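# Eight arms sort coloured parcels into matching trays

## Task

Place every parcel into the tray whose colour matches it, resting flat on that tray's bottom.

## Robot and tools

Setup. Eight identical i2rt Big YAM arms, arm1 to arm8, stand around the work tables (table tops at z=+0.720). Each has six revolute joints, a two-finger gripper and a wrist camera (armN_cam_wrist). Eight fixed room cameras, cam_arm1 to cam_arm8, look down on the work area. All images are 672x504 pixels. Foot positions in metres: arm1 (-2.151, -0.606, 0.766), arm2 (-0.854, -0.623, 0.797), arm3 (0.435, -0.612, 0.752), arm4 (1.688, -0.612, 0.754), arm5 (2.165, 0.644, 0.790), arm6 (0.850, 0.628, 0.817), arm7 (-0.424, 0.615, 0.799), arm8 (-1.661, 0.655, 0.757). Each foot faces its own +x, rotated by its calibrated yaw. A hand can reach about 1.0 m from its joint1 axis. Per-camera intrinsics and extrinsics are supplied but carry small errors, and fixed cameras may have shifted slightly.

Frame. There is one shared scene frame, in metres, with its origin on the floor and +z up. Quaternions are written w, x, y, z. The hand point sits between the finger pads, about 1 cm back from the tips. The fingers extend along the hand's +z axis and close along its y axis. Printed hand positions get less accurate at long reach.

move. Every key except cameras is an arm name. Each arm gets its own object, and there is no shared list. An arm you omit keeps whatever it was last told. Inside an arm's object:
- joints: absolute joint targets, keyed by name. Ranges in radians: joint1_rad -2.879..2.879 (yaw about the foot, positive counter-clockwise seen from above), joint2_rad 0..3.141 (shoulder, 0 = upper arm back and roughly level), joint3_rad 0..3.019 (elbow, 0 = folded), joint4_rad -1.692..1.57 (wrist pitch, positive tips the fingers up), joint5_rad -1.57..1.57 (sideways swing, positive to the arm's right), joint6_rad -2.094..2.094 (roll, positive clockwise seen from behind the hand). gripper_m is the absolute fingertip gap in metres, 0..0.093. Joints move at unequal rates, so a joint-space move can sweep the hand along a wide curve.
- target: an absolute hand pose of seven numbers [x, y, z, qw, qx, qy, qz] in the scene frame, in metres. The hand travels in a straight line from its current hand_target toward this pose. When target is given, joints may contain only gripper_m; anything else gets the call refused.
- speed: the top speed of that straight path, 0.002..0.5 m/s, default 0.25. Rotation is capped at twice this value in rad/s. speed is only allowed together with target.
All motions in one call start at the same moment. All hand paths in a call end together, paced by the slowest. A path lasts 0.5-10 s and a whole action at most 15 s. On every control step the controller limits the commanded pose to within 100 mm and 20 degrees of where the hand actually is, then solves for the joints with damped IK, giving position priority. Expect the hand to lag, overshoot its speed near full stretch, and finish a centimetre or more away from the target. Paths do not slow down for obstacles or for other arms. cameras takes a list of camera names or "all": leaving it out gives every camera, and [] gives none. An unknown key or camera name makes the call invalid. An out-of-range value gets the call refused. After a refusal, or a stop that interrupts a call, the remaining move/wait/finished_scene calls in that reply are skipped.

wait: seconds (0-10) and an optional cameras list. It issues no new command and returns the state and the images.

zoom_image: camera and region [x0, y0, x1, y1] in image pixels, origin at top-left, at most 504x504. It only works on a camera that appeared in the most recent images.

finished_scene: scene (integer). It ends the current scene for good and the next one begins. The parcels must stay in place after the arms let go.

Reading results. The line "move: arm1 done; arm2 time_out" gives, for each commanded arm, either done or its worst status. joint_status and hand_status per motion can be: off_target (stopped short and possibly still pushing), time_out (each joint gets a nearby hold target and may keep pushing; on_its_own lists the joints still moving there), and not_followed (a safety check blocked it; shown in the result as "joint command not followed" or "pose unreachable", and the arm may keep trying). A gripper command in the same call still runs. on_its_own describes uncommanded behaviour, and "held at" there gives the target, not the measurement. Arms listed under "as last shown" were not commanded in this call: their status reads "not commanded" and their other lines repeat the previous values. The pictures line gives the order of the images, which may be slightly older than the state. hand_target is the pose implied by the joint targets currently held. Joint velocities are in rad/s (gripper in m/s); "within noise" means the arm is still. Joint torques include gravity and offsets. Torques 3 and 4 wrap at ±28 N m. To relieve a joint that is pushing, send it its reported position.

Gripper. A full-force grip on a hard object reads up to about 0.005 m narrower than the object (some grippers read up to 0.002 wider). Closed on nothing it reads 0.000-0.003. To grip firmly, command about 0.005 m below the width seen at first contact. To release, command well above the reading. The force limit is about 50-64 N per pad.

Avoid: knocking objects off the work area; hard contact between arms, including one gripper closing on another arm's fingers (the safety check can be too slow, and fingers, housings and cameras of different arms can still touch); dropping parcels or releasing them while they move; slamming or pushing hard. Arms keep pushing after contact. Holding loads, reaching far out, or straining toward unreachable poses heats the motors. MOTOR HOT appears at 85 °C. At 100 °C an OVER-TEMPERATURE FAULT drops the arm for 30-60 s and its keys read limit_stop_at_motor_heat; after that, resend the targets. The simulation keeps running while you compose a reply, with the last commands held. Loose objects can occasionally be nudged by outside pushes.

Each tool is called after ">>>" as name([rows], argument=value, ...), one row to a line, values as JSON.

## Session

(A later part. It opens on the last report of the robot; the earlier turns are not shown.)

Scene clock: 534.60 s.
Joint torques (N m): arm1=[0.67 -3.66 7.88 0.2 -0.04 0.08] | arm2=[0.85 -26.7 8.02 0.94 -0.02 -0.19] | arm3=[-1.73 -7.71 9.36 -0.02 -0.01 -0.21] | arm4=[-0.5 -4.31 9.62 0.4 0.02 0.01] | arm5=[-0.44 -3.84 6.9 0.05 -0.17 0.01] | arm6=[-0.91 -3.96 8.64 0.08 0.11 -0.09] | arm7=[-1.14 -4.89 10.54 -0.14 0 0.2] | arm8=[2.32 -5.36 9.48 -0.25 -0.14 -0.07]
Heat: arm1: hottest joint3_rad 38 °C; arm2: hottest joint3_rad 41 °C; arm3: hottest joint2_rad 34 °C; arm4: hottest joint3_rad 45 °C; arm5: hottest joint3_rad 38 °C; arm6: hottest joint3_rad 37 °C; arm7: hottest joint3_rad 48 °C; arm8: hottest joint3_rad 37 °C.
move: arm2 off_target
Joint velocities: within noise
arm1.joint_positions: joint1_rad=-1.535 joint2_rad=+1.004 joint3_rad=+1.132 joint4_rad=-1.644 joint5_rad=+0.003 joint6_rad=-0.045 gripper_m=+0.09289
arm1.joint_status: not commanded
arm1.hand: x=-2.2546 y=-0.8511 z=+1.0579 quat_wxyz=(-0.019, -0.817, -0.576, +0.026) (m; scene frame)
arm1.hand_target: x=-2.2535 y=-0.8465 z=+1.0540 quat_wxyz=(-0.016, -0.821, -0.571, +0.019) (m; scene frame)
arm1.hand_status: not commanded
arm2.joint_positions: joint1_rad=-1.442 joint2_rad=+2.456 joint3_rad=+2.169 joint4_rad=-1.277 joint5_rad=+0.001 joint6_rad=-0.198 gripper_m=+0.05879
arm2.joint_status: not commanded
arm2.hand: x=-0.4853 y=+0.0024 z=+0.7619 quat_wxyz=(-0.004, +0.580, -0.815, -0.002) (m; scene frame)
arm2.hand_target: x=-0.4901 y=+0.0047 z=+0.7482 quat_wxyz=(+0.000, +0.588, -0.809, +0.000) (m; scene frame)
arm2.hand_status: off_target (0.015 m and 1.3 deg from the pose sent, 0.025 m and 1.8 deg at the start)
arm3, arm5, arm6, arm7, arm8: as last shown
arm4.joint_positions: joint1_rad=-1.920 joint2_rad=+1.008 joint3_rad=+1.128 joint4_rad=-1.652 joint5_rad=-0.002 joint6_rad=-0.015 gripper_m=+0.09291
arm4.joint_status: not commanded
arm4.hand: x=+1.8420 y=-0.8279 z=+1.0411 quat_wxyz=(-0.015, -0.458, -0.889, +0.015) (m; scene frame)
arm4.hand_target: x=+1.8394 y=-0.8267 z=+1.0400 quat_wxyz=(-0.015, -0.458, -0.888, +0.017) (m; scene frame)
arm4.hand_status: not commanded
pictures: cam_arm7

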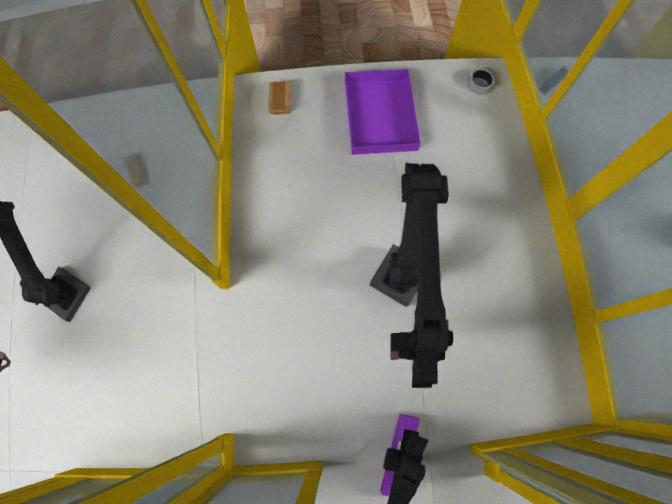

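>>> move(arm2={"joints":{"gripper_m":0.093}}, cameras=[])

>>> move(arm2={"target":[-0.488,-0.005,0.91,0,-0.588,0.809,0],"speed":0.3}, cameras=[])

>>> move(arm2={"joints":{"joint2_rad":1.0,"joint3_rad":1.12,"joint4_rad":-1.65,"joint5_rad":0}}, arm7={"joints":{"joint6_rad":0.23}}, cameras=[])

>>> move(arm7={"target":[-0.485,-0.003,0.885,0,0.814,0.581,0],"speed":0.45}, cameras=["arm7_cam_wrist"])

Scene clock: 566.13 s.
Joint torques (N m): arm1=[0.62 -3.72 7.79 0.21 -0.04 0.07] | arm2=[0.85 -26.75 8.06 0.94 -0.02 -0.19] | arm3=[-1.9 -7.65 9.33 -0.02 -0.01 -0.21] | arm4=[-0.5 -4.31 9.61 0.4 0.02 0.01] | arm5=[-0.67 -3.6 6.94 0.27 -0.16 -0.01] | arm6=[-0.85 -3.96 8.64 0.08 0.1 -0.08] | arm7=[-1.32 -4.95 10.65 -0.16 0.01 0.2] | arm8=[2.08 -5.01 9.47 -0.28 -0.17 -0.07]
Heat: arm1: hottest joint3_rad 38 °C; arm2: hottest joint2_rad 39 °C; arm3: hottest joint3_rad 34 °C; arm4: hottest joint3_rad 45 °C; arm5: hottest joint3_rad 38 °C; arm6: hottest joint3_rad 37 °C; arm7: hottest joint3_rad 48 °C; arm8: hottest joint3_rad 37 °C.
move: arm2 done
Joint velocities: within noise
arm1, arm3, arm4, arm5, arm6, arm7, arm8: as last shown
arm2.joint_positions: joint1_rad=-1.442 joint2_rad=+2.456 joint3_rad=+2.169 joint4_rad=-1.277 joint5_rad=+0.001 joint6_rad=-0.198 gripper_m=+0.09282
arm2.joint_status: all done
arm2.hand: x=-0.4853 y=+0.0024 z=+0.7619 quat_wxyz=(-0.004, +0.580, -0.815, -0.002) (m; scene frame)
arm2.hand_target: x=-0.4901 y=+0.0047 z=+0.7482 quat_wxyz=(+0.000, +0.588, -0.809, +0.000) (m; scene frame)
arm2.hand_status: not commanded
pictures: none
No camera images: "cameras" was empty.

Scene clock: 567.80 s.
Joint torques (N m): arm1=[1.14 -4.13 7.95 0.13 -0.02 0.07] | arm2=[0.09 -26.05 11.7 0.16 -0.02 -0.2] | arm3=[-1.79 -7.77 9.31 -0.05 0 -0.21] | arm4=[-0.5 -4.31 9.61 0.4 0.02 0.01] | arm5=[-0.62 -4.01 7.05 0.06 -0.11 0.02] | arm6=[-0.85 -3.96 8.64 0.09 0.11 -0.09] | arm7=[-1.03 -4.89 10.58 -0.23 0.01 0.2] | arm8=[2.55 -5.19 9.42 -0.24 -0.14 -0.07]
Heat: arm1: hottest joint3_rad 38 °C; arm2: hottest joint2_rad 39 °C; arm3: hottest joint3_rad 34 °C; arm4: hottest joint3_rad 45 °C; arm5: hottest joint3_rad 38 °C; arm6: hottest joint3_rad 37 °C; arm7: hottest joint3_rad 48 °C; arm8: hottest joint3_rad 37 °C.
move: arm2 done
Joint velocities: within noise
arm1, arm3, arm4, arm5, arm6, arm7, arm8: as last shown
arm2.joint_positions: joint1_rad=-1.442 joint2_rad=+2.326 joint3_rad=+2.320 joint4_rad=-1.575 joint5_rad=+0.001 joint6_rad=-0.206 gripper_m=+0.09292
arm2.joint_status: not commanded
arm2.hand: x=-0.4932 y=-0.0113 z=+0.9090 quat_wxyz=(+0.004, +0.583, -0.812, +0.002) (m; scene frame)
arm2.hand_target: x=-0.4882 y=-0.0053 z=+0.9101 quat_wxyz=(-0.001, +0.588, -0.809, +0.000) (m; scene frame)
arm2.hand_status: done (0.008 m and 0.9 deg from the pose sent, 0.148 m and 1.3 deg at the start; pose on its path clipped on 3 of 50 steps)
arm4.hand_target: x=+1.8394 y=-0.8266 z=+1.0400 quat_wxyz=(-0.015, -0.458, -0.888, +0.017) (m; scene frame)
pictures: none
No camera images: "cameras" was empty.

Scene clock: 569.70 s.
Joint torques (N m): arm1=[1.08 -3.72 7.79 0.18 -0.03 0.07] | arm2=[0.09 -6.36 8.18 0.49 -0.06 -0.19] | arm3=[-1.85 -7.77 9.31 -0.02 -0.01 -0.21] | arm4=[-0.5 -4.31 9.61 0.4 0.02 0.01] | arm5=[-0.09 -4.01 6.93 0.14 -0.14 0.04] | arm6=[-0.85 -3.96 8.64 0.09 0.1 -0.09] | arm7=[-1.2 -5.01 10.59 -0.17 0.04 0.2] | arm8=[2.43 -5.19 9.51 -0.27 -0.15 -0.09]
Heat: arm1: hottest joint3_rad 38 °C; arm2: hottest joint2_rad 39 °C; arm3: hottest joint3_rad 34 °C; arm4: hottest joint3_rad 45 °C; arm5: hottest joint3_rad 38 °C; arm6: hottest joint3_rad 37 °C; arm7: hottest joint3_rad 48 °C; arm8: hottest joint3_rad 37 °C.
move: arm2 done; arm7 done
Joint velocities: within noise
arm1, arm3, arm4, arm5, arm6, arm8: as last shown
arm2.joint_positions: joint1_rad=-1.442 joint2_rad=+1.006 joint3_rad=+1.123 joint4_rad=-1.647 joint5_rad=+0.001 joint6_rad=-0.207 gripper_m=+0.09292
arm2.joint_status: all done
arm2.hand: x=-0.7186 y=-0.3943 z=+1.0833 quat_wxyz=(-0.019, +0.583, -0.812, -0.008) (m; scene frame)
arm2.hand_target: x=-0.7195 y=-0.3965 z=+1.0834 quat_wxyz=(-0.019, +0.588, -0.809, -0.009) (m; scene frame)
arm2.hand_status: not commanded
arm7.joint_positions: joint1_rad=-1.029 joint2_rad=+1.004 joint3_rad=+1.116 joint4_rad=-1.640 joint5_rad=-0.002 joint6_rad=+0.220 gripper_m=+0.09395
arm7.joint_status: all done
arm7.hand: x=-0.4496 y=+0.3495 z=+1.0821 quat_wxyz=(-0.016, -0.810, -0.586, +0.013) (m; scene frame)
arm7.hand_target: x=-0.4521 y=+0.3520 z=+1.0845 quat_wxyz=(-0.014, -0.815, -0.578, +0.013) (m; scene frame)
arm7.hand_status: not commanded
pictures: none
No camera images: "cameras" was empty.

Scene clock: 571.77 s.
Joint torques (N m): arm1=[0.97 -4.37 7.79 0.18 -0.06 0.06] | arm2=[0.03 -6.36 8.17 0.49 -0.06 -0.19] | arm3=[-1.79 -7.65 9.33 -0.01 0 -0.21] | arm4=[-0.5 -4.31 9.61 0.4 0.02 0.01] | arm5=[-0.09 -3.84 6.84 0.23 -0.16 0.02] | arm6=[-0.91 -3.9 8.62 0.09 0.11 -0.09] | arm7=[-0.26 -15.44 14.61 -0.29 0 0.21] | arm8=[2.08 -5.01 9.52 -0.24 -0.16 -0.07]
Heat: arm1: hottest joint3_rad 38 °C; arm2: hottest joint3_rad 39 °C; arm3: hottest joint3_rad 34 °C; arm4: hottest joint3_rad 45 °C; arm5: hottest joint3_rad 38 °C; arm6: hottest joint3_rad 37 °C; arm7: hottest joint3_rad 48 °C; arm8: hottest joint3_rad 37 °C.
move: arm7 off_target
Joint velocities: within noise
arm1, arm2, arm3, arm4: as last shown
arm5.joint_positions: joint1_rad=+1.547 joint2_rad=+1.009 joint3_rad=+1.119 joint4_rad=-1.644 joint5_rad=+0.000 joint6_rad=+0.062 gripper_m=+0.09288
arm5.joint_status: not commanded
arm5.hand: x=+2.0884 y=+0.3870 z=+1.0717 quat_wxyz=(+0.010, +0.818, +0.574, -0.011) (m; scene frame)
arm5.hand_target: x=+2.0909 y=+0.3889 z=+1.0745 quat_wxyz=(+0.011, +0.819, +0.574, -0.013) (m; scene frame)
arm5.hand_status: not commanded
arm6.joint_positions: joint1_rad=-1.271 joint2_rad=+1.012 joint3_rad=+1.117 joint4_rad=-1.646 joint5_rad=-0.002 joint6_rad=-0.008 gripper_m=+0.09289
arm6.joint_status: not commanded
arm6.hand: x=+0.7671 y=+0.3757 z=+1.0991 quat_wxyz=(-0.009, -0.808, -0.589, +0.012) (m; scene frame)
arm6.hand_target: x=+0.7666 y=+0.3783 z=+1.1031 quat_wxyz=(-0.012, -0.809, -0.588, +0.017) (m; scene frame)
arm6.hand_status: not commanded
arm7.joint_positions: joint1_rad=-1.029 joint2_rad=+2.017 joint3_rad=+1.695 joint4_rad=-1.277 joint5_rad=-0.002 joint6_rad=+0.223 gripper_m=+0.09395
arm7.joint_status: not commanded
arm7.hand: x=-0.4825 y=+0.0155 z=+0.8740 quat_wxyz=(+0.011, -0.811, -0.585, -0.010) (m; scene frame)
arm7.hand_target: x=-0.4850 y=-0.0020 z=+0.8852 quat_wxyz=(+0.000, -0.814, -0.581, +0.000) (m; scene frame)
arm7.hand_status: off_target (0.022 m and 1.8 deg from the pose sent, 0.405 m and 2.5 deg at the start; pose on its path clipped on 19 of 62 steps)
arm8.joint_positions: joint1_rad=+0.416 joint2_rad=+1.012 joint3_rad=+1.126 joint4_rad=-1.646 joint5_rad=+0.003 joint6_rad=+0.167 gripper_m=+0.09293
arm8.joint_status: not commanded
arm8.hand: x=-1.7126 y=+0.3930 z=+1.0430 quat_wxyz=(-0.013, -0.821, -0.570, +0.015) (m; scene frame)
arm8.hand_target: x=-1.7102 y=+0.3965 z=+1.0439 quat_wxyz=(-0.015, -0.819, -0.574, +0.015) (m; scene frame)
arm8.hand_status: not commanded
pictures: arm7_cam_wrist
camera_calibration:
arm7_cam_wrist: T_world_to_cam=[[-0.953786, 0.299907, 0.0186415, -0.484285], [0.2517, 0.763508, 0.594729, -0.403836], [0.16413, 0.571937, -0.80371, 0.894047], [0, 0, 0, 1]] pos_world=[-0.506999, -0.057766, 0.967756]

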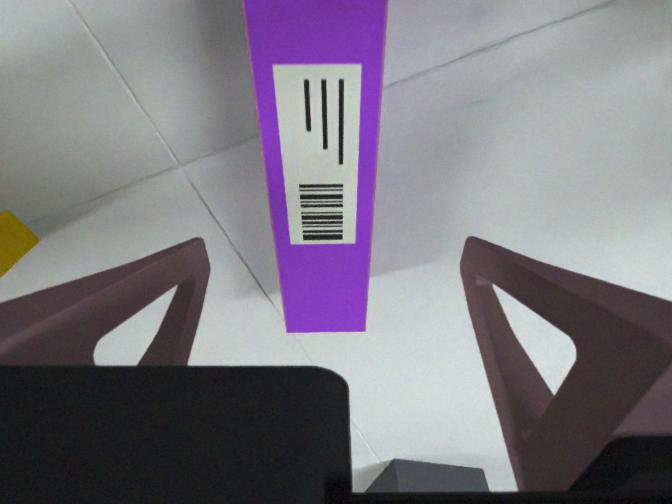

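>>> move(arm7={"target":[-0.481,0.006,0.757,0,0.814,0.581,0],"speed":0.25}, cameras=["arm7_cam_wrist"])

>>> move(arm7={"joints":{"gripper_m":0.05}}, cameras=[])

>>> move(arm7={"target":[-0.483,0.01,0.92,0,0.814,0.581,0],"speed":0.25}, cameras=["cam_arm7"])

>>> move(arm7={"joints":{"joint2_rad":1.0,"joint3_rad":1.12,"joint4_rad":-1.65,"joint5_rad":0}}, cameras=[])

>>> move(arm7={"joints":{"joint1_rad":2.162,"joint6_rad":0.0}}, cameras=[])

>>> move(arm7={"target":[-0.392,1.305,0.89,0,-0.688,0.725,0],"speed":0.4}, cameras=["cam_arm7","arm7_cam_wrist"])

>>> zoom_image(camera="cam_arm7", region=[300, 30, 460, 190])

Scene clock: 586.30 s.
Joint torques (N m): arm1=[0.44 -4.25 7.83 0.27 -0.03 0.07] | arm2=[0.09 -6.36 8.18 0.49 -0.06 -0.19] | arm3=[-1.9 -7.59 9.33 -0.02 -0.01 -0.21] | arm4=[-0.44 -4.31 9.61 0.4 0.02 0.01] | arm5=[-0.67 -3.66 6.99 0.14 -0.16 -0.01] | arm6=[-0.91 -3.9 8.65 0.08 0.11 -0.09] | arm7=[0.09 -16.91 8.54 0.47 0.01 0.22] | arm8=[2.67 -5.19 9.43 -0.21 -0.16 -0.08]
Heat: arm1: hottest joint3_rad 38 °C; arm2: hottest joint3_rad 40 °C; arm3: hottest joint3_rad 34 °C; arm4: hottest joint3_rad 45 °C; arm5: hottest joint3_rad 38 °C; arm6: hottest joint3_rad 37 °C; arm7: hottest joint3_rad 48 °C; arm8: hottest joint3_rad 37 °C.
move: arm7 done
Joint velocities: within noise
arm1, arm2, arm3, arm4, arm5, arm6, arm8: as last shown
arm7.joint_positions: joint1_rad=-1.029 joint2_rad=+2.154 joint3_rad=+1.593 joint4_rad=-1.018 joint5_rad=-0.002 joint6_rad=+0.228 gripper_m=+0.09395
arm7.joint_status: not commanded
arm7.hand: x=-0.4832 y=+0.0093 z=+0.7579 quat_wxyz=(+0.004, -0.812, -0.583, -0.004) (m; scene frame)
arm7.hand_target: x=-0.4810 y=+0.0061 z=+0.7569 quat_wxyz=(+0.000, -0.814, -0.581, +0.000) (m; scene frame)
arm7.hand_status: done (0.004 m and 0.7 deg from the pose sent, 0.117 m and 1.8 deg at the start)
pictures: arm7_cam_wrist
camera_calibration:
arm7_cam_wrist: T_world_to_cam=[[-0.952254, 0.304957, 0.0146092, -0.477201], [0.256697, 0.773816, 0.579064, -0.315718], [0.165285, 0.555166, -0.815151, 0.813871], [0, 0, 0, 1]] pos_world=[-0.507894, -0.0620003, 0.85322]

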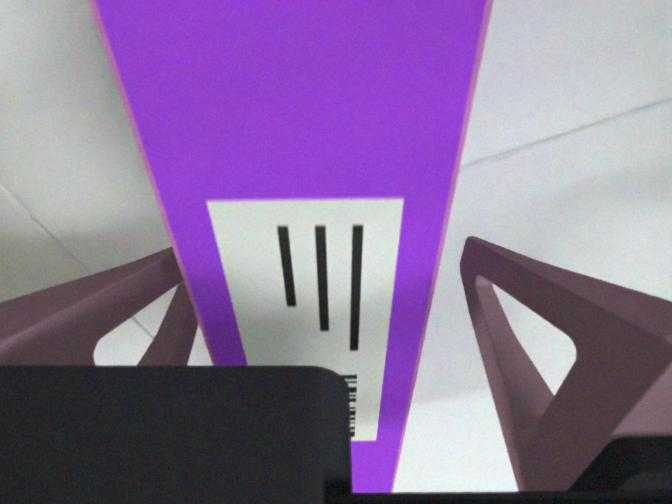

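Scene clock: 586.90 s.
Joint torques (N m): arm1=[0.85 -3.66 7.79 0.2 -0.04 0.08] | arm2=[0.03 -6.36 8.18 0.49 -0.05 -0.19] | arm3=[-1.79 -7.82 9.32 0.02 0 -0.21] | arm4=[-0.5 -4.31 9.62 0.39 0.02 0.01] | arm5=[-0.32 -3.96 6.9 0.23 -0.16 0.03] | arm6=[-0.85 -3.96 8.65 0.08 0.11 -0.09] | arm7=[0.03 -17.03 8.66 0.5 -0.01 0.21] | arm8=[2.37 -5.36 9.5 -0.29 -0.15 -0.08]
Heat: arm1: hottest joint3_rad 38 °C; arm2: hottest joint3_rad 40 °C; arm3: hottest joint3_rad 34 °C; arm4: hottest joint3_rad 45 °C; arm5: hottest joint3_rad 38 °C; arm6: hottest joint3_rad 37 °C; arm7: hottest joint3_rad 48 °C; arm8: hottest joint3_rad 37 °C.
move: arm7 off_target
Joint velocities: within noise
arm1, arm2, arm3, arm4, arm5, arm6, arm8: as last shown
arm7.joint_positions: joint1_rad=-1.029 joint2_rad=+2.154 joint3_rad=+1.593 joint4_rad=-1.018 joint5_rad=-0.002 joint6_rad=+0.229 gripper_m=+0.06043
arm7.joint_status: gripper_m off_target (ended at +0.06046, target +0.05000)
arm7.hand: x=-0.4832 y=+0.0093 z=+0.7579 quat_wxyz=(+0.004, -0.813, -0.583, -0.004) (m; scene frame)
arm7.hand_target: x=-0.4810 y=+0.0061 z=+0.7569 quat_wxyz=(+0.000, -0.814, -0.581, +0.000) (m; scene frame)
arm7.hand_status: not commanded
pictures: none
No camera images: "cameras" was empty.

Scene clock: 588.40 s.
Joint torques (N m): arm1=[0.97 -4.19 7.82 0.17 -0.02 0.06] | arm2=[0.03 -6.36 8.17 0.5 -0.06 -0.19] | arm3=[-1.85 -7.77 9.35 -0.02 -0.01 -0.21] | arm4=[-0.44 -4.31 9.62 0.4 0.02 0.01] | arm5=[-0.44 -3.78 7.05 0.16 -0.17 0.02] | arm6=[-0.91 -4.01 8.62 0.08 0.11 -0.09] | arm7=[-0.21 -15.5 14.5 -0.29 -0.01 0.16] | arm8=[2.43 -5.54 9.47 -0.18 -0.15 -0.09]
Heat: arm1: hottest joint3_rad 37 °C; arm2: hottest joint3_rad 40 °C; arm3: hottest joint3_rad 34 °C; arm4: hottest joint3_rad 45 °C; arm5: hottest joint3_rad 38 °C; arm6: hottest joint3_rad 37 °C; arm7: hottest joint3_rad 48 °C; arm8: hottest joint3_rad 37 °C.
move: arm7 off_target
Joint velocities: within noise
arm1, arm2, arm4, arm5, arm6, arm8: as last shown
arm3.joint_positions: joint1_rad=+0.205 joint2_rad=+1.016 joint3_rad=+1.119 joint4_rad=-1.644 joint5_rad=-0.004 joint6_rad=-0.405 gripper_m=+0.09297
arm3.joint_status: not commanded
arm3.hand: x=+0.1883 y=-0.5081 z=+1.0325 quat_wxyz=(-0.007, +1.000, +0.000, -0.011) (m; scene frame)
arm3.hand_target: x=+0.1933 y=-0.5053 z=+1.0369 quat_wxyz=(-0.011, +1.000, +0.000, -0.016) (m; scene frame)
arm3.hand_status: not commanded
arm7.joint_positions: joint1_rad=-1.029 joint2_rad=+1.969 joint3_rad=+1.697 joint4_rad=-1.336 joint5_rad=-0.002 joint6_rad=+0.229 gripper_m=+0.06043
arm7.joint_status: not commanded
arm7.hand: x=-0.4813 y=+0.0274 z=+0.9026 quat_wxyz=(+0.014, -0.812, -0.583, -0.013) (m; scene frame)
arm7.hand_target: x=-0.4830 y=+0.0110 z=+0.9202 quat_wxyz=(+0.000, -0.814, -0.581, +0.000) (m; scene frame)
arm7.hand_status: off_target (0.025 m and 2.3 deg from the pose sent, 0.162 m and 0.7 deg at the start)
pictures: cam_arm7

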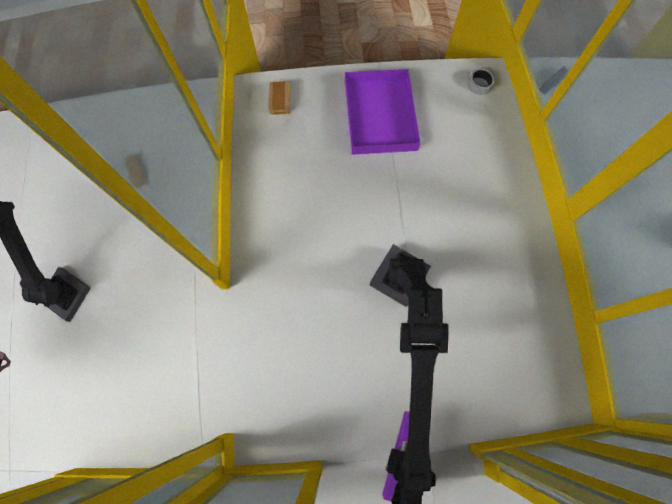

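Scene clock: 590.13 s.
Joint torques (N m): arm1=[0.85 -3.78 7.88 0.23 -0.04 0.09] | arm2=[0.03 -6.36 8.17 0.49 -0.06 -0.19] | arm3=[-1.79 -7.77 9.33 0.01 -0.02 -0.21] | arm4=[-0.44 -4.31 9.61 0.4 0.02 0.01] | arm5=[-0.38 -3.84 6.93 0.24 -0.15 0] | arm6=[-0.91 -4.01 8.64 0.1 0.1 -0.09] | arm7=[-0.26 -5.07 9.2 -0.03 0.05 0.17] | arm8=[2.02 -5.19 9.42 -0.23 -0.15 -0.08]
Heat: arm1: hottest joint3_rad 37 °C; arm2: hottest joint3_rad 40 °C; arm3: hottest joint3_rad 34 °C; arm4: hottest joint3_rad 45 °C; arm5: hottest joint3_rad 38 °C; arm6: hottest joint3_rad 37 °C; arm7: hottest joint3_rad 48 °C; arm8: hottest joint3_rad 37 °C.
move: arm7 done
Joint velocities: within noise
arm1.joint_positions: joint1_rad=-1.535 joint2_rad=+1.004 joint3_rad=+1.132 joint4_rad=-1.644 joint5_rad=+0.003 joint6_rad=-0.045 gripper_m=+0.09289
arm1.joint_status: not commanded
arm1.hand: x=-2.2546 y=-0.8511 z=+1.0579 quat_wxyz=(-0.019, -0.817, -0.576, +0.026) (m; scene frame)
arm1.hand_target: x=-2.2535 y=-0.8465 z=+1.0540 quat_wxyz=(-0.016, -0.821, -0.571, +0.019) (m; scene frame)
arm1.hand_status: not commanded
arm2, arm3, arm5, arm6, arm8: as last shown
arm4.joint_positions: joint1_rad=-1.920 joint2_rad=+1.008 joint3_rad=+1.128 joint4_rad=-1.652 joint5_rad=-0.002 joint6_rad=-0.015 gripper_m=+0.09291
arm4.joint_status: not commanded
arm4.hand: x=+1.8420 y=-0.8279 z=+1.0411 quat_wxyz=(-0.015, -0.458, -0.889, +0.015) (m; scene frame)
arm4.hand_target: x=+1.8394 y=-0.8266 z=+1.0400 quat_wxyz=(-0.015, -0.458, -0.888, +0.017) (m; scene frame)
arm4.hand_status: not commanded
arm7.joint_positions: joint1_rad=-1.029 joint2_rad=+1.004 joint3_rad=+1.132 joint4_rad=-1.644 joint5_rad=-0.002 joint6_rad=+0.229 gripper_m=+0.06043
arm7.joint_status: all done
arm7.hand: x=-0.4498 y=+0.3472 z=+1.0881 quat_wxyz=(-0.020, -0.812, -0.583, +0.017) (m; scene frame)
arm7.hand_target: x=-0.4497 y=+0.3518 z=+1.0844 quat_wxyz=(-0.014, -0.814, -0.581, +0.013) (m; scene frame)
arm7.hand_status: not commanded
pictures: none
No camera images: "cameras" was empty.

Scene clock: 592.67 s.
Joint torques (N m): arm1=[0.91 -3.72 7.87 0.14 -0.04 0.07] | arm2=[0.09 -6.36 8.17 0.47 -0.06 -0.19] | arm3=[-1.85 -7.77 9.32 -0.02 -0.01 -0.21] | arm4=[-0.5 -4.31 9.61 0.4 0.02 0.01] | arm5=[0.03 -3.72 7.02 0.01 -0.21 0.01] | arm6=[-0.85 -3.96 8.62 0.06 0.1 -0.09] | arm7=[0.67 -4.95 9.21 -0.02 -0.01 0.02] | arm8=[2.32 -5.3 9.43 -0.21 -0.15 -0.07]
Heat: arm1: hottest joint3_rad 37 °C; arm2: hottest joint3_rad 40 °C; arm3: hottest joint3_rad 34 °C; arm4: hottest joint3_rad 45 °C; arm5: hottest joint3_rad 38 °C; arm6: hottest joint3_rad 37 °C; arm7: hottest joint3_rad 48 °C; arm8: hottest joint3_rad 37 °C.
move: arm7 done
Joint velocities: within noise
arm1, arm2, arm3, arm4, arm5, arm6, arm8: as last shown
arm7.joint_positions: joint1_rad=+2.153 joint2_rad=+1.005 joint3_rad=+1.132 joint4_rad=-1.644 joint5_rad=-0.002 joint6_rad=+0.009 gripper_m=+0.06042
arm7.joint_status: all done
arm7.hand: x=-0.4079 y=+0.8819 z=+1.0893 quat_wxyz=(-0.020, +0.683, -0.730, -0.020) (m; scene frame)
arm7.hand_target: x=-0.4103 y=+0.8773 z=+1.0858 quat_wxyz=(-0.015, +0.690, -0.724, -0.015) (m; scene frame)
arm7.hand_status: not commanded
pictures: none
No camera images: "cameras" was empty.

Scene clock: 595.13 s.
Joint torques (N m): arm1=[1.03 -3.96 7.82 0.14 -0.02 0.09] | arm2=[0.09 -6.36 8.18 0.49 -0.06 -0.19] | arm3=[-1.85 -7.71 9.31 -0.02 -0.01 -0.21] | arm4=[-0.5 -4.31 9.61 0.4 0.02 0.01] | arm5=[-0.09 -3.6 6.94 0.01 -0.17 0.06] | arm6=[-0.85 -3.9 8.62 0.1 0.11 -0.09] | arm7=[0.5 -17.61 15.58 -0.23 0.01 0.1] | arm8=[2.2 -5.48 9.47 -0.28 -0.15 -0.08]
Heat: arm1: hottest joint3_rad 37 °C; arm2: hottest joint3_rad 40 °C; arm3: hottest joint3_rad 34 °C; arm4: hottest joint3_rad 45 °C; arm5: hottest joint3_rad 38 °C; arm6: hottest joint3_rad 37 °C; arm7: hottest joint3_rad 49 °C; arm8: hottest joint3_rad 37 °C.
move: arm7 off_target
Joint velocities: within noise
arm1, arm2, arm3, arm4, arm5, arm6, arm8: as last shown
arm7.joint_positions: joint1_rad=+2.157 joint2_rad=+2.226 joint3_rad=+2.053 joint4_rad=-1.433 joint5_rad=-0.002 joint6_rad=+0.009 gripper_m=+0.06043
arm7.joint_status: not commanded
arm7.hand: x=-0.3874 y=+1.2877 z=+0.8789 quat_wxyz=(+0.013, +0.685, -0.729, +0.010) (m; scene frame)
arm7.hand_target: x=-0.3922 y=+1.3039 z=+0.8902 quat_wxyz=(-0.001, +0.688, -0.725, -0.001) (m; scene frame)
arm7.hand_status: off_target (0.021 m and 2.0 deg from the pose sent, 0.468 m and 3.3 deg at the start; pose on its path clipped on 21 of 74 steps)
pictures: arm7_cam_wrist, cam_arm7
camera_calibration:
arm7_cam_wrist: T_world_to_cam=[[0.99887, -0.046204, 0.0111316, 0.433463], [-0.0437071, -0.801063, 0.596982, 0.496271], [-0.0186658, -0.596794, -0.802178, 1.58761], [0, 0, 0, 1]] pos_world=[-0.381649, 1.36505, 0.972456]

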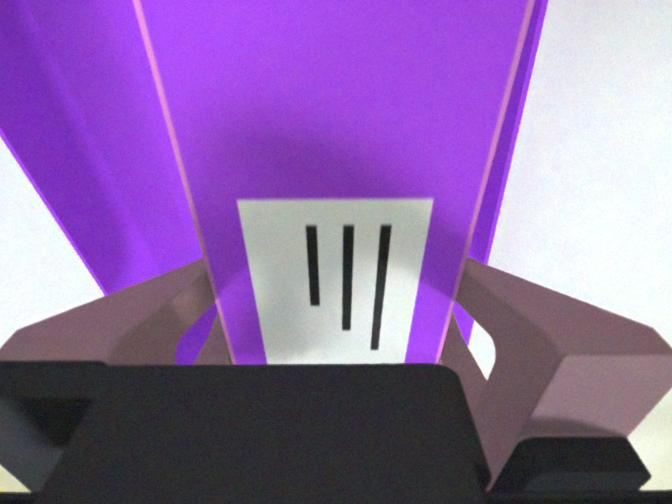

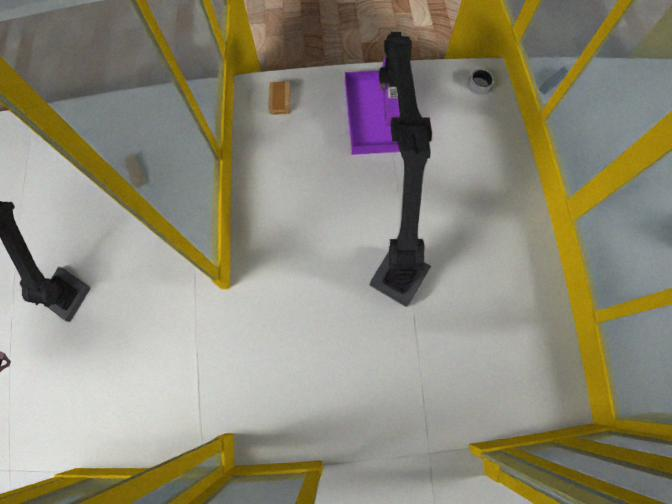

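Scaled by 3.150.

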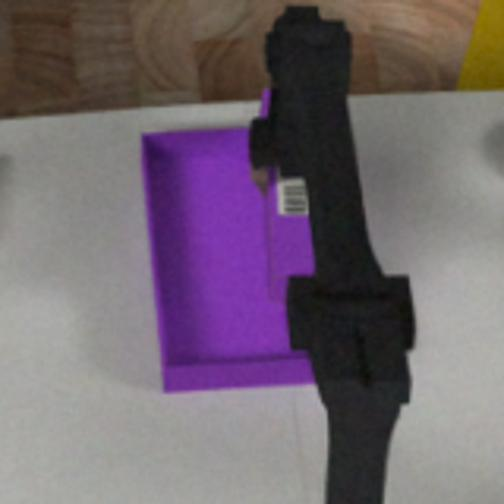

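>>> move(arm7={"target":[-0.419,1.31,0.835,0,-0.688,0.725,0],"speed":0.2}, cameras=["cam_arm7","arm7_cam_wrist"])

>>> zoom_image(camera="cam_arm7", region=[300, 30, 460, 190])

Scene clock: 613.27 s.
Joint torques (N m): arm1=[0.91 -4.07 7.88 0.16 -0.01 0.08] | arm2=[0.03 -6.36 8.18 0.49 -0.06 -0.19] | arm3=[-1.73 -7.71 9.35 -0.03 -0.01 -0.22] | arm4=[-0.5 -4.31 9.61 0.4 0.02 0.01] | arm5=[-0.44 -4.19 6.87 0.08 -0.15 0.02] | arm6=[-0.79 -4.01 8.62 0.09 0.11 -0.09] | arm7=[0.21 -18.61 10.78 0.5 0.02 0.24] | arm8=[2.43 -5.13 9.43 -0.2 -0.15 -0.07]
Heat: arm1: hottest joint3_rad 37 °C; arm2: hottest joint3_rad 40 °C; arm3: hottest joint3_rad 34 °C; arm4: hottest joint3_rad 45 °C; arm5: hottest joint3_rad 38 °C; arm6: hottest joint3_rad 37 °C; arm7: hottest joint3_rad 53 °C; arm8: hottest joint3_rad 37 °C.
move: arm7 done
Joint velocities: within noise
arm1, arm3, arm4, arm5, arm6, arm8: as last shown
arm2.joint_positions: joint1_rad=-1.442 joint2_rad=+1.006 joint3_rad=+1.123 joint4_rad=-1.647 joint5_rad=+0.001 joint6_rad=-0.207 gripper_m=+0.09292
arm2.joint_status: not commanded
arm2.hand: x=-0.7186 y=-0.3943 z=+1.0833 quat_wxyz=(-0.019, +0.583, -0.812, -0.008) (m; scene frame)
arm2.hand_target: x=-0.7195 y=-0.3965 z=+1.0834 quat_wxyz=(-0.019, +0.588, -0.809, -0.009) (m; scene frame)
arm2.hand_status: not commanded
arm7.joint_positions: joint1_rad=+2.204 joint2_rad=+2.285 joint3_rad=+2.053 joint4_rad=-1.351 joint5_rad=-0.002 joint6_rad=+0.036 gripper_m=+0.06043
arm7.joint_status: not commanded
arm7.hand: x=-0.4189 y=+1.3047 z=+0.8397 quat_wxyz=(+0.004, +0.692, -0.722, +0.003) (m; scene frame)
arm7.hand_target: x=-0.4190 y=+1.3099 z=+0.8352 quat_wxyz=(+0.000, +0.688, -0.725, +0.000) (m; scene frame)
arm7.hand_status: done (0.007 m and 0.8 deg from the pose sent, 0.059 m and 2.0 deg at the start)
pictures: arm7_cam_wrist, cam_arm7
camera_calibration:
arm7_cam_wrist: T_world_to_cam=[[0.999555, -0.027438, 0.0116627, 0.441486], [-0.0291287, -0.815388, 0.578182, 0.572464], [-0.0063545, -0.578265, -0.815825, 1.55812], [0, 0, 0, 1]] pos_world=[-0.414714, 1.3799, 0.935016]

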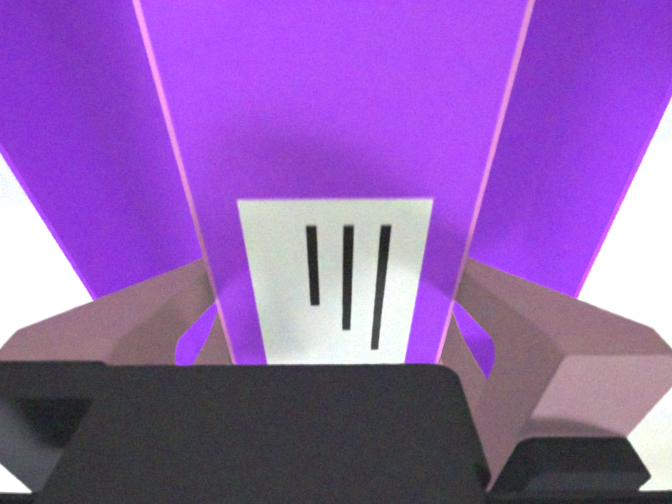

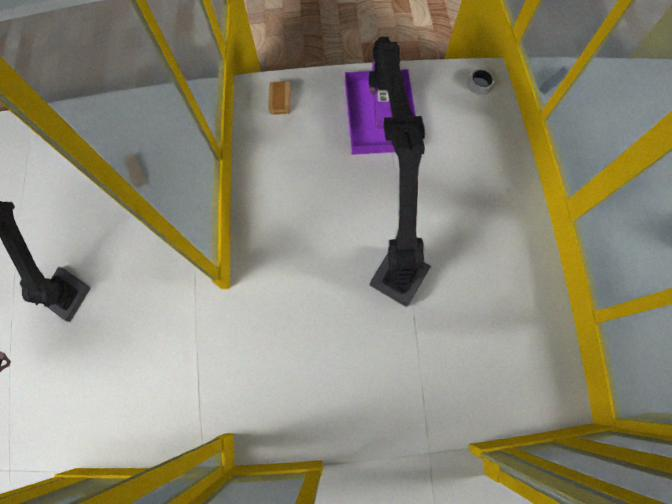

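Scaled by 3.150.

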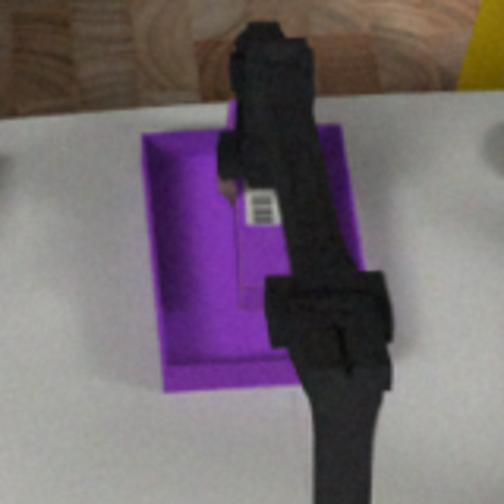

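>>> move(arm7={"target":[-0.419,1.291,0.805,0,-0.688,0.725,0],"speed":0.15}, cameras=["cam_arm7","arm7_cam_wrist"])

>>> zoom_image(camera="cam_arm7", region=[300, 30, 460, 190])

Scene clock: 626.43 s.
Joint torques (N m): arm1=[0.85 -3.78 7.92 0.16 -0.04 0.04] | arm2=[0.09 -6.3 8.17 0.49 -0.06 -0.19] | arm3=[-1.79 -7.82 9.33 -0.01 -0.01 -0.22] | arm4=[-0.44 -4.31 9.61 0.39 0.02 0.01] | arm5=[-0.5 -4.25 6.99 0.12 -0.15 0.02] | arm6=[-0.85 -3.9 8.64 0.08 0.11 -0.09] | arm7=[-0.26 -20.31 8.49 0.51 0.04 0.2] | arm8=[2.26 -5.13 9.42 -0.23 -0.18 -0.08]
Heat: arm1: hottest joint3_rad 37 °C; arm2: hottest joint3_rad 40 °C; arm3: hottest joint3_rad 34 °C; arm4: hottest joint3_rad 45 °C; arm5: hottest joint3_rad 38 °C; arm6: hottest joint3_rad 37 °C; arm7: hottest joint3_rad 52 °C; arm8: hottest joint3_rad 37 °C.
move: arm7 done
Joint velocities: within noise
arm1, arm2, arm3, arm4: as last shown
arm5.joint_positions: joint1_rad=+1.547 joint2_rad=+1.009 joint3_rad=+1.119 joint4_rad=-1.644 joint5_rad=+0.000 joint6_rad=+0.062 gripper_m=+0.09288
arm5.joint_status: not commanded
arm5.hand: x=+2.0884 y=+0.3870 z=+1.0717 quat_wxyz=(+0.010, +0.818, +0.574, -0.011) (m; scene frame)
arm5.hand_target: x=+2.0909 y=+0.3889 z=+1.0745 quat_wxyz=(+0.011, +0.819, +0.574, -0.013) (m; scene frame)
arm5.hand_status: not commanded
arm6.joint_positions: joint1_rad=-1.271 joint2_rad=+1.012 joint3_rad=+1.117 joint4_rad=-1.646 joint5_rad=-0.002 joint6_rad=-0.008 gripper_m=+0.09289
arm6.joint_status: not commanded
arm6.hand: x=+0.7671 y=+0.3757 z=+1.0991 quat_wxyz=(-0.009, -0.808, -0.589, +0.012) (m; scene frame)
arm6.hand_target: x=+0.7666 y=+0.3783 z=+1.1031 quat_wxyz=(-0.012, -0.809, -0.588, +0.017) (m; scene frame)
arm6.hand_status: not commanded
arm7.joint_positions: joint1_rad=+2.204 joint2_rad=+2.285 joint3_rad=+1.939 joint4_rad=-1.246 joint5_rad=-0.002 joint6_rad=+0.037 gripper_m=+0.06043
arm7.joint_status: not commanded
arm7.hand: x=-0.4190 y=+1.2901 z=+0.7977 quat_wxyz=(+0.007, +0.692, -0.722, +0.006) (m; scene frame)
arm7.hand_target: x=-0.4190 y=+1.2910 z=+0.8051 quat_wxyz=(+0.000, +0.688, -0.725, +0.000) (m; scene frame)
arm7.hand_status: done (0.007 m and 1.2 deg from the pose sent, 0.037 m and 0.8 deg at the start)
arm8.joint_positions: joint1_rad=+0.416 joint2_rad=+1.012 joint3_rad=+1.126 joint4_rad=-1.646 joint5_rad=+0.003 joint6_rad=+0.167 gripper_m=+0.09293
arm8.joint_status: not commanded
arm8.hand: x=-1.7126 y=+0.3930 z=+1.0430 quat_wxyz=(-0.013, -0.821, -0.570, +0.015) (m; scene frame)
arm8.hand_target: x=-1.7102 y=+0.3965 z=+1.0439 quat_wxyz=(-0.015, -0.819, -0.574, +0.015) (m; scene frame)
arm8.hand_status: not commanded
pictures: arm7_cam_wrist, cam_arm7
camera_calibration:
arm7_cam_wrist: T_world_to_cam=[[0.999545, -0.0277534, 0.0118513, 0.441967], [-0.0294354, -0.810051, 0.58562, 0.5719], [-0.00665284, -0.585702, -0.810499, 1.52065], [0, 0, 0, 1]] pos_world=[-0.414814, 1.36618, 0.892332]

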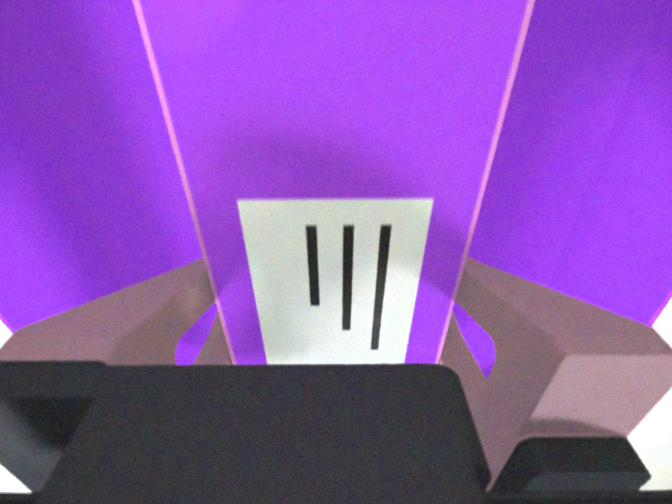

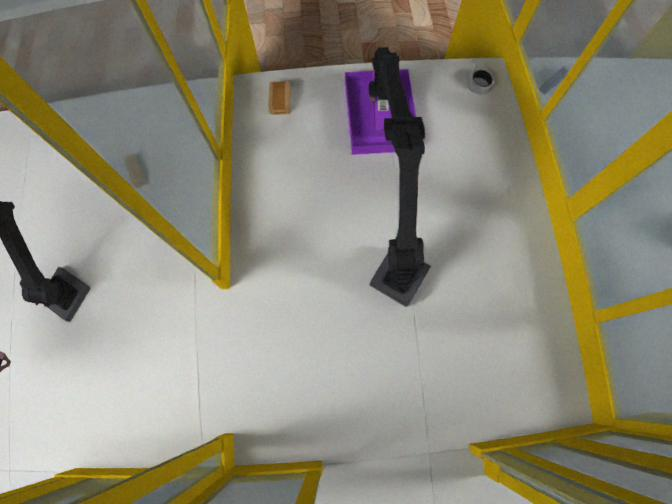

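Scaled by 3.150.

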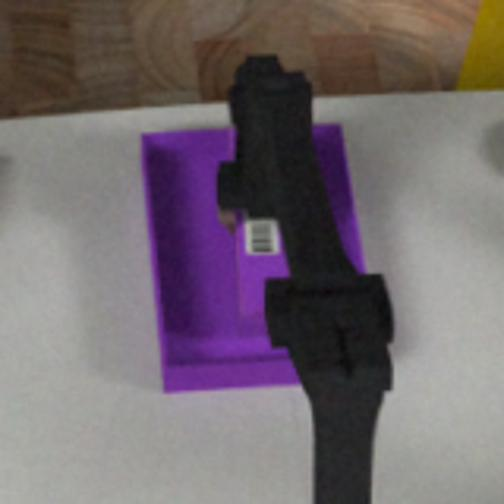

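>>> move(arm7={"target":[-0.419,1.292,0.77,0,-0.688,0.725,0],"speed":0.12}, cameras=[])

>>> move(arm7={"target":[-0.419,1.292,0.745,0,-0.688,0.725,0],"speed":0.08}, cameras=["cam_arm7"])

>>> zoom_image(camera="cam_arm7", region=[300, 30, 460, 190])

Scene clock: 634.33 s.
Joint torques (N m): arm1=[1.03 -4.07 7.83 0.14 -0.05 0.05] | arm2=[0.09 -6.36 8.17 0.47 -0.06 -0.19] | arm3=[-1.79 -7.53 9.32 -0.01 -0.01 -0.21] | arm4=[-0.5 -4.31 9.61 0.4 0.02 0.01] | arm5=[-0.5 -3.78 6.95 0.1 -0.16 0.02] | arm6=[-0.85 -3.9 8.64 0.08 0.1 -0.09] | arm7=[-0.09 -17.85 8.42 0.49 0.04 0.21] | arm8=[2.08 -5.13 9.48 -0.24 -0.15 -0.07]
Heat: arm1: hottest joint3_rad 37 °C; arm2: hottest joint3_rad 40 °C; arm3: hottest joint3_rad 33 °C; arm4: hottest joint3_rad 45 °C; arm5: hottest joint3_rad 38 °C; arm6: hottest joint3_rad 37 °C; arm7: hottest joint3_rad 50 °C; arm8: hottest joint3_rad 37 °C.
move: arm7 off_target
Joint velocities: within noise
arm1, arm2, arm3, arm4, arm5, arm6, arm8: as last shown
arm7.joint_positions: joint1_rad=+2.204 joint2_rad=+2.286 joint3_rad=+1.914 joint4_rad=-1.181 joint5_rad=-0.002 joint6_rad=+0.037 gripper_m=+0.06043
arm7.joint_status: not commanded
arm7.hand: x=-0.4190 y=+1.2966 z=+0.7882 quat_wxyz=(-0.006, +0.692, -0.722, -0.008) (m; scene frame)
arm7.hand_target: x=-0.4190 y=+1.2917 z=+0.7704 quat_wxyz=(+0.000, +0.688, -0.725, +0.000) (m; scene frame)
arm7.hand_status: off_target (0.019 m and 1.3 deg from the pose sent, 0.028 m and 1.2 deg at the start)
pictures: none
No camera images: "cameras" was empty.

Scene clock: 635.30 s.
Joint torques (N m): arm1=[0.85 -4.19 7.86 0.18 0 0.06] | arm2=[0.09 -6.36 8.17 0.49 -0.06 -0.19] | arm3=[-1.96 -7.77 9.36 -0.01 -0.02 -0.21] | arm4=[-0.5 -4.31 9.61 0.4 0.02 0.01] | arm5=[-0.38 -3.96 7.01 0.2 -0.14 0.05] | arm6=[-0.91 -3.96 8.65 0.08 0.1 -0.09] | arm7=[-0.21 -17.44 8.32 0.77 0.01 0.21] | arm8=[2.14 -5.25 9.52 -0.24 -0.15 -0.07]
Heat: arm1: hottest joint3_rad 37 °C; arm2: hottest joint3_rad 40 °C; arm3: hottest joint3_rad 33 °C; arm4: hottest joint3_rad 45 °C; arm5: hottest joint3_rad 38 °C; arm6: hottest joint3_rad 37 °C; arm7: hottest joint3_rad 50 °C; arm8: hottest joint3_rad 37 °C.
move: arm7 off_target
Joint velocities: within noise
arm1, arm2, arm3, arm4, arm5, arm6, arm8: as last shown
arm7.joint_positions: joint1_rad=+2.204 joint2_rad=+2.314 joint3_rad=+1.898 joint4_rad=-1.142 joint5_rad=-0.001 joint6_rad=+0.037 gripper_m=+0.06043
arm7.joint_status: not commanded
arm7.hand: x=-0.4189 y=+1.2956 z=+0.7641 quat_wxyz=(-0.005, +0.691, -0.722, -0.006) (m; scene frame)
arm7.hand_target: x=-0.4190 y=+1.2914 z=+0.7452 quat_wxyz=(+0.000, +0.688, -0.725, +0.000) (m; scene frame)
arm7.hand_status: off_target (0.019 m and 1.0 deg from the pose sent, 0.043 m and 1.3 deg at the start)
pictures: cam_arm7

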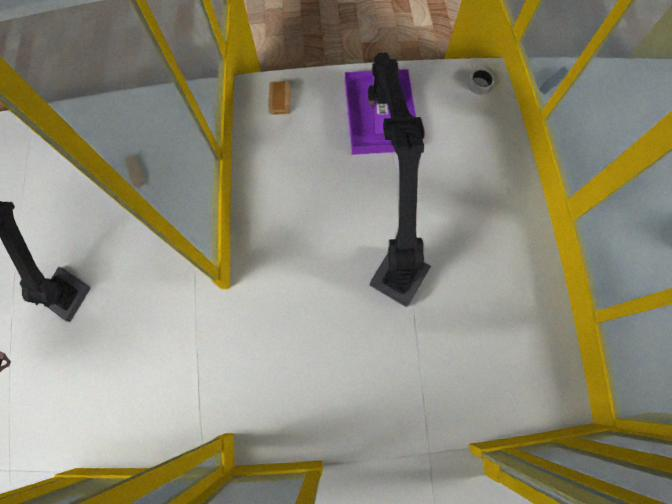

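Scaled by 3.150.

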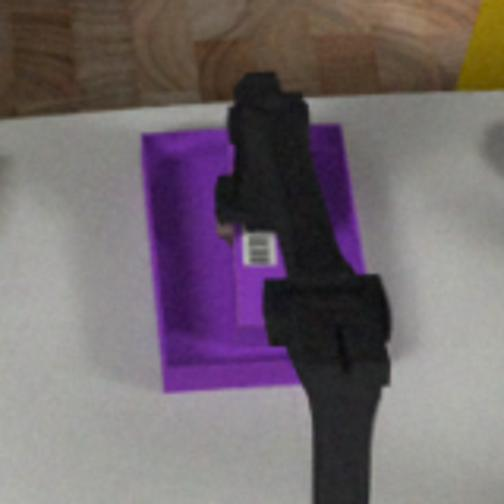

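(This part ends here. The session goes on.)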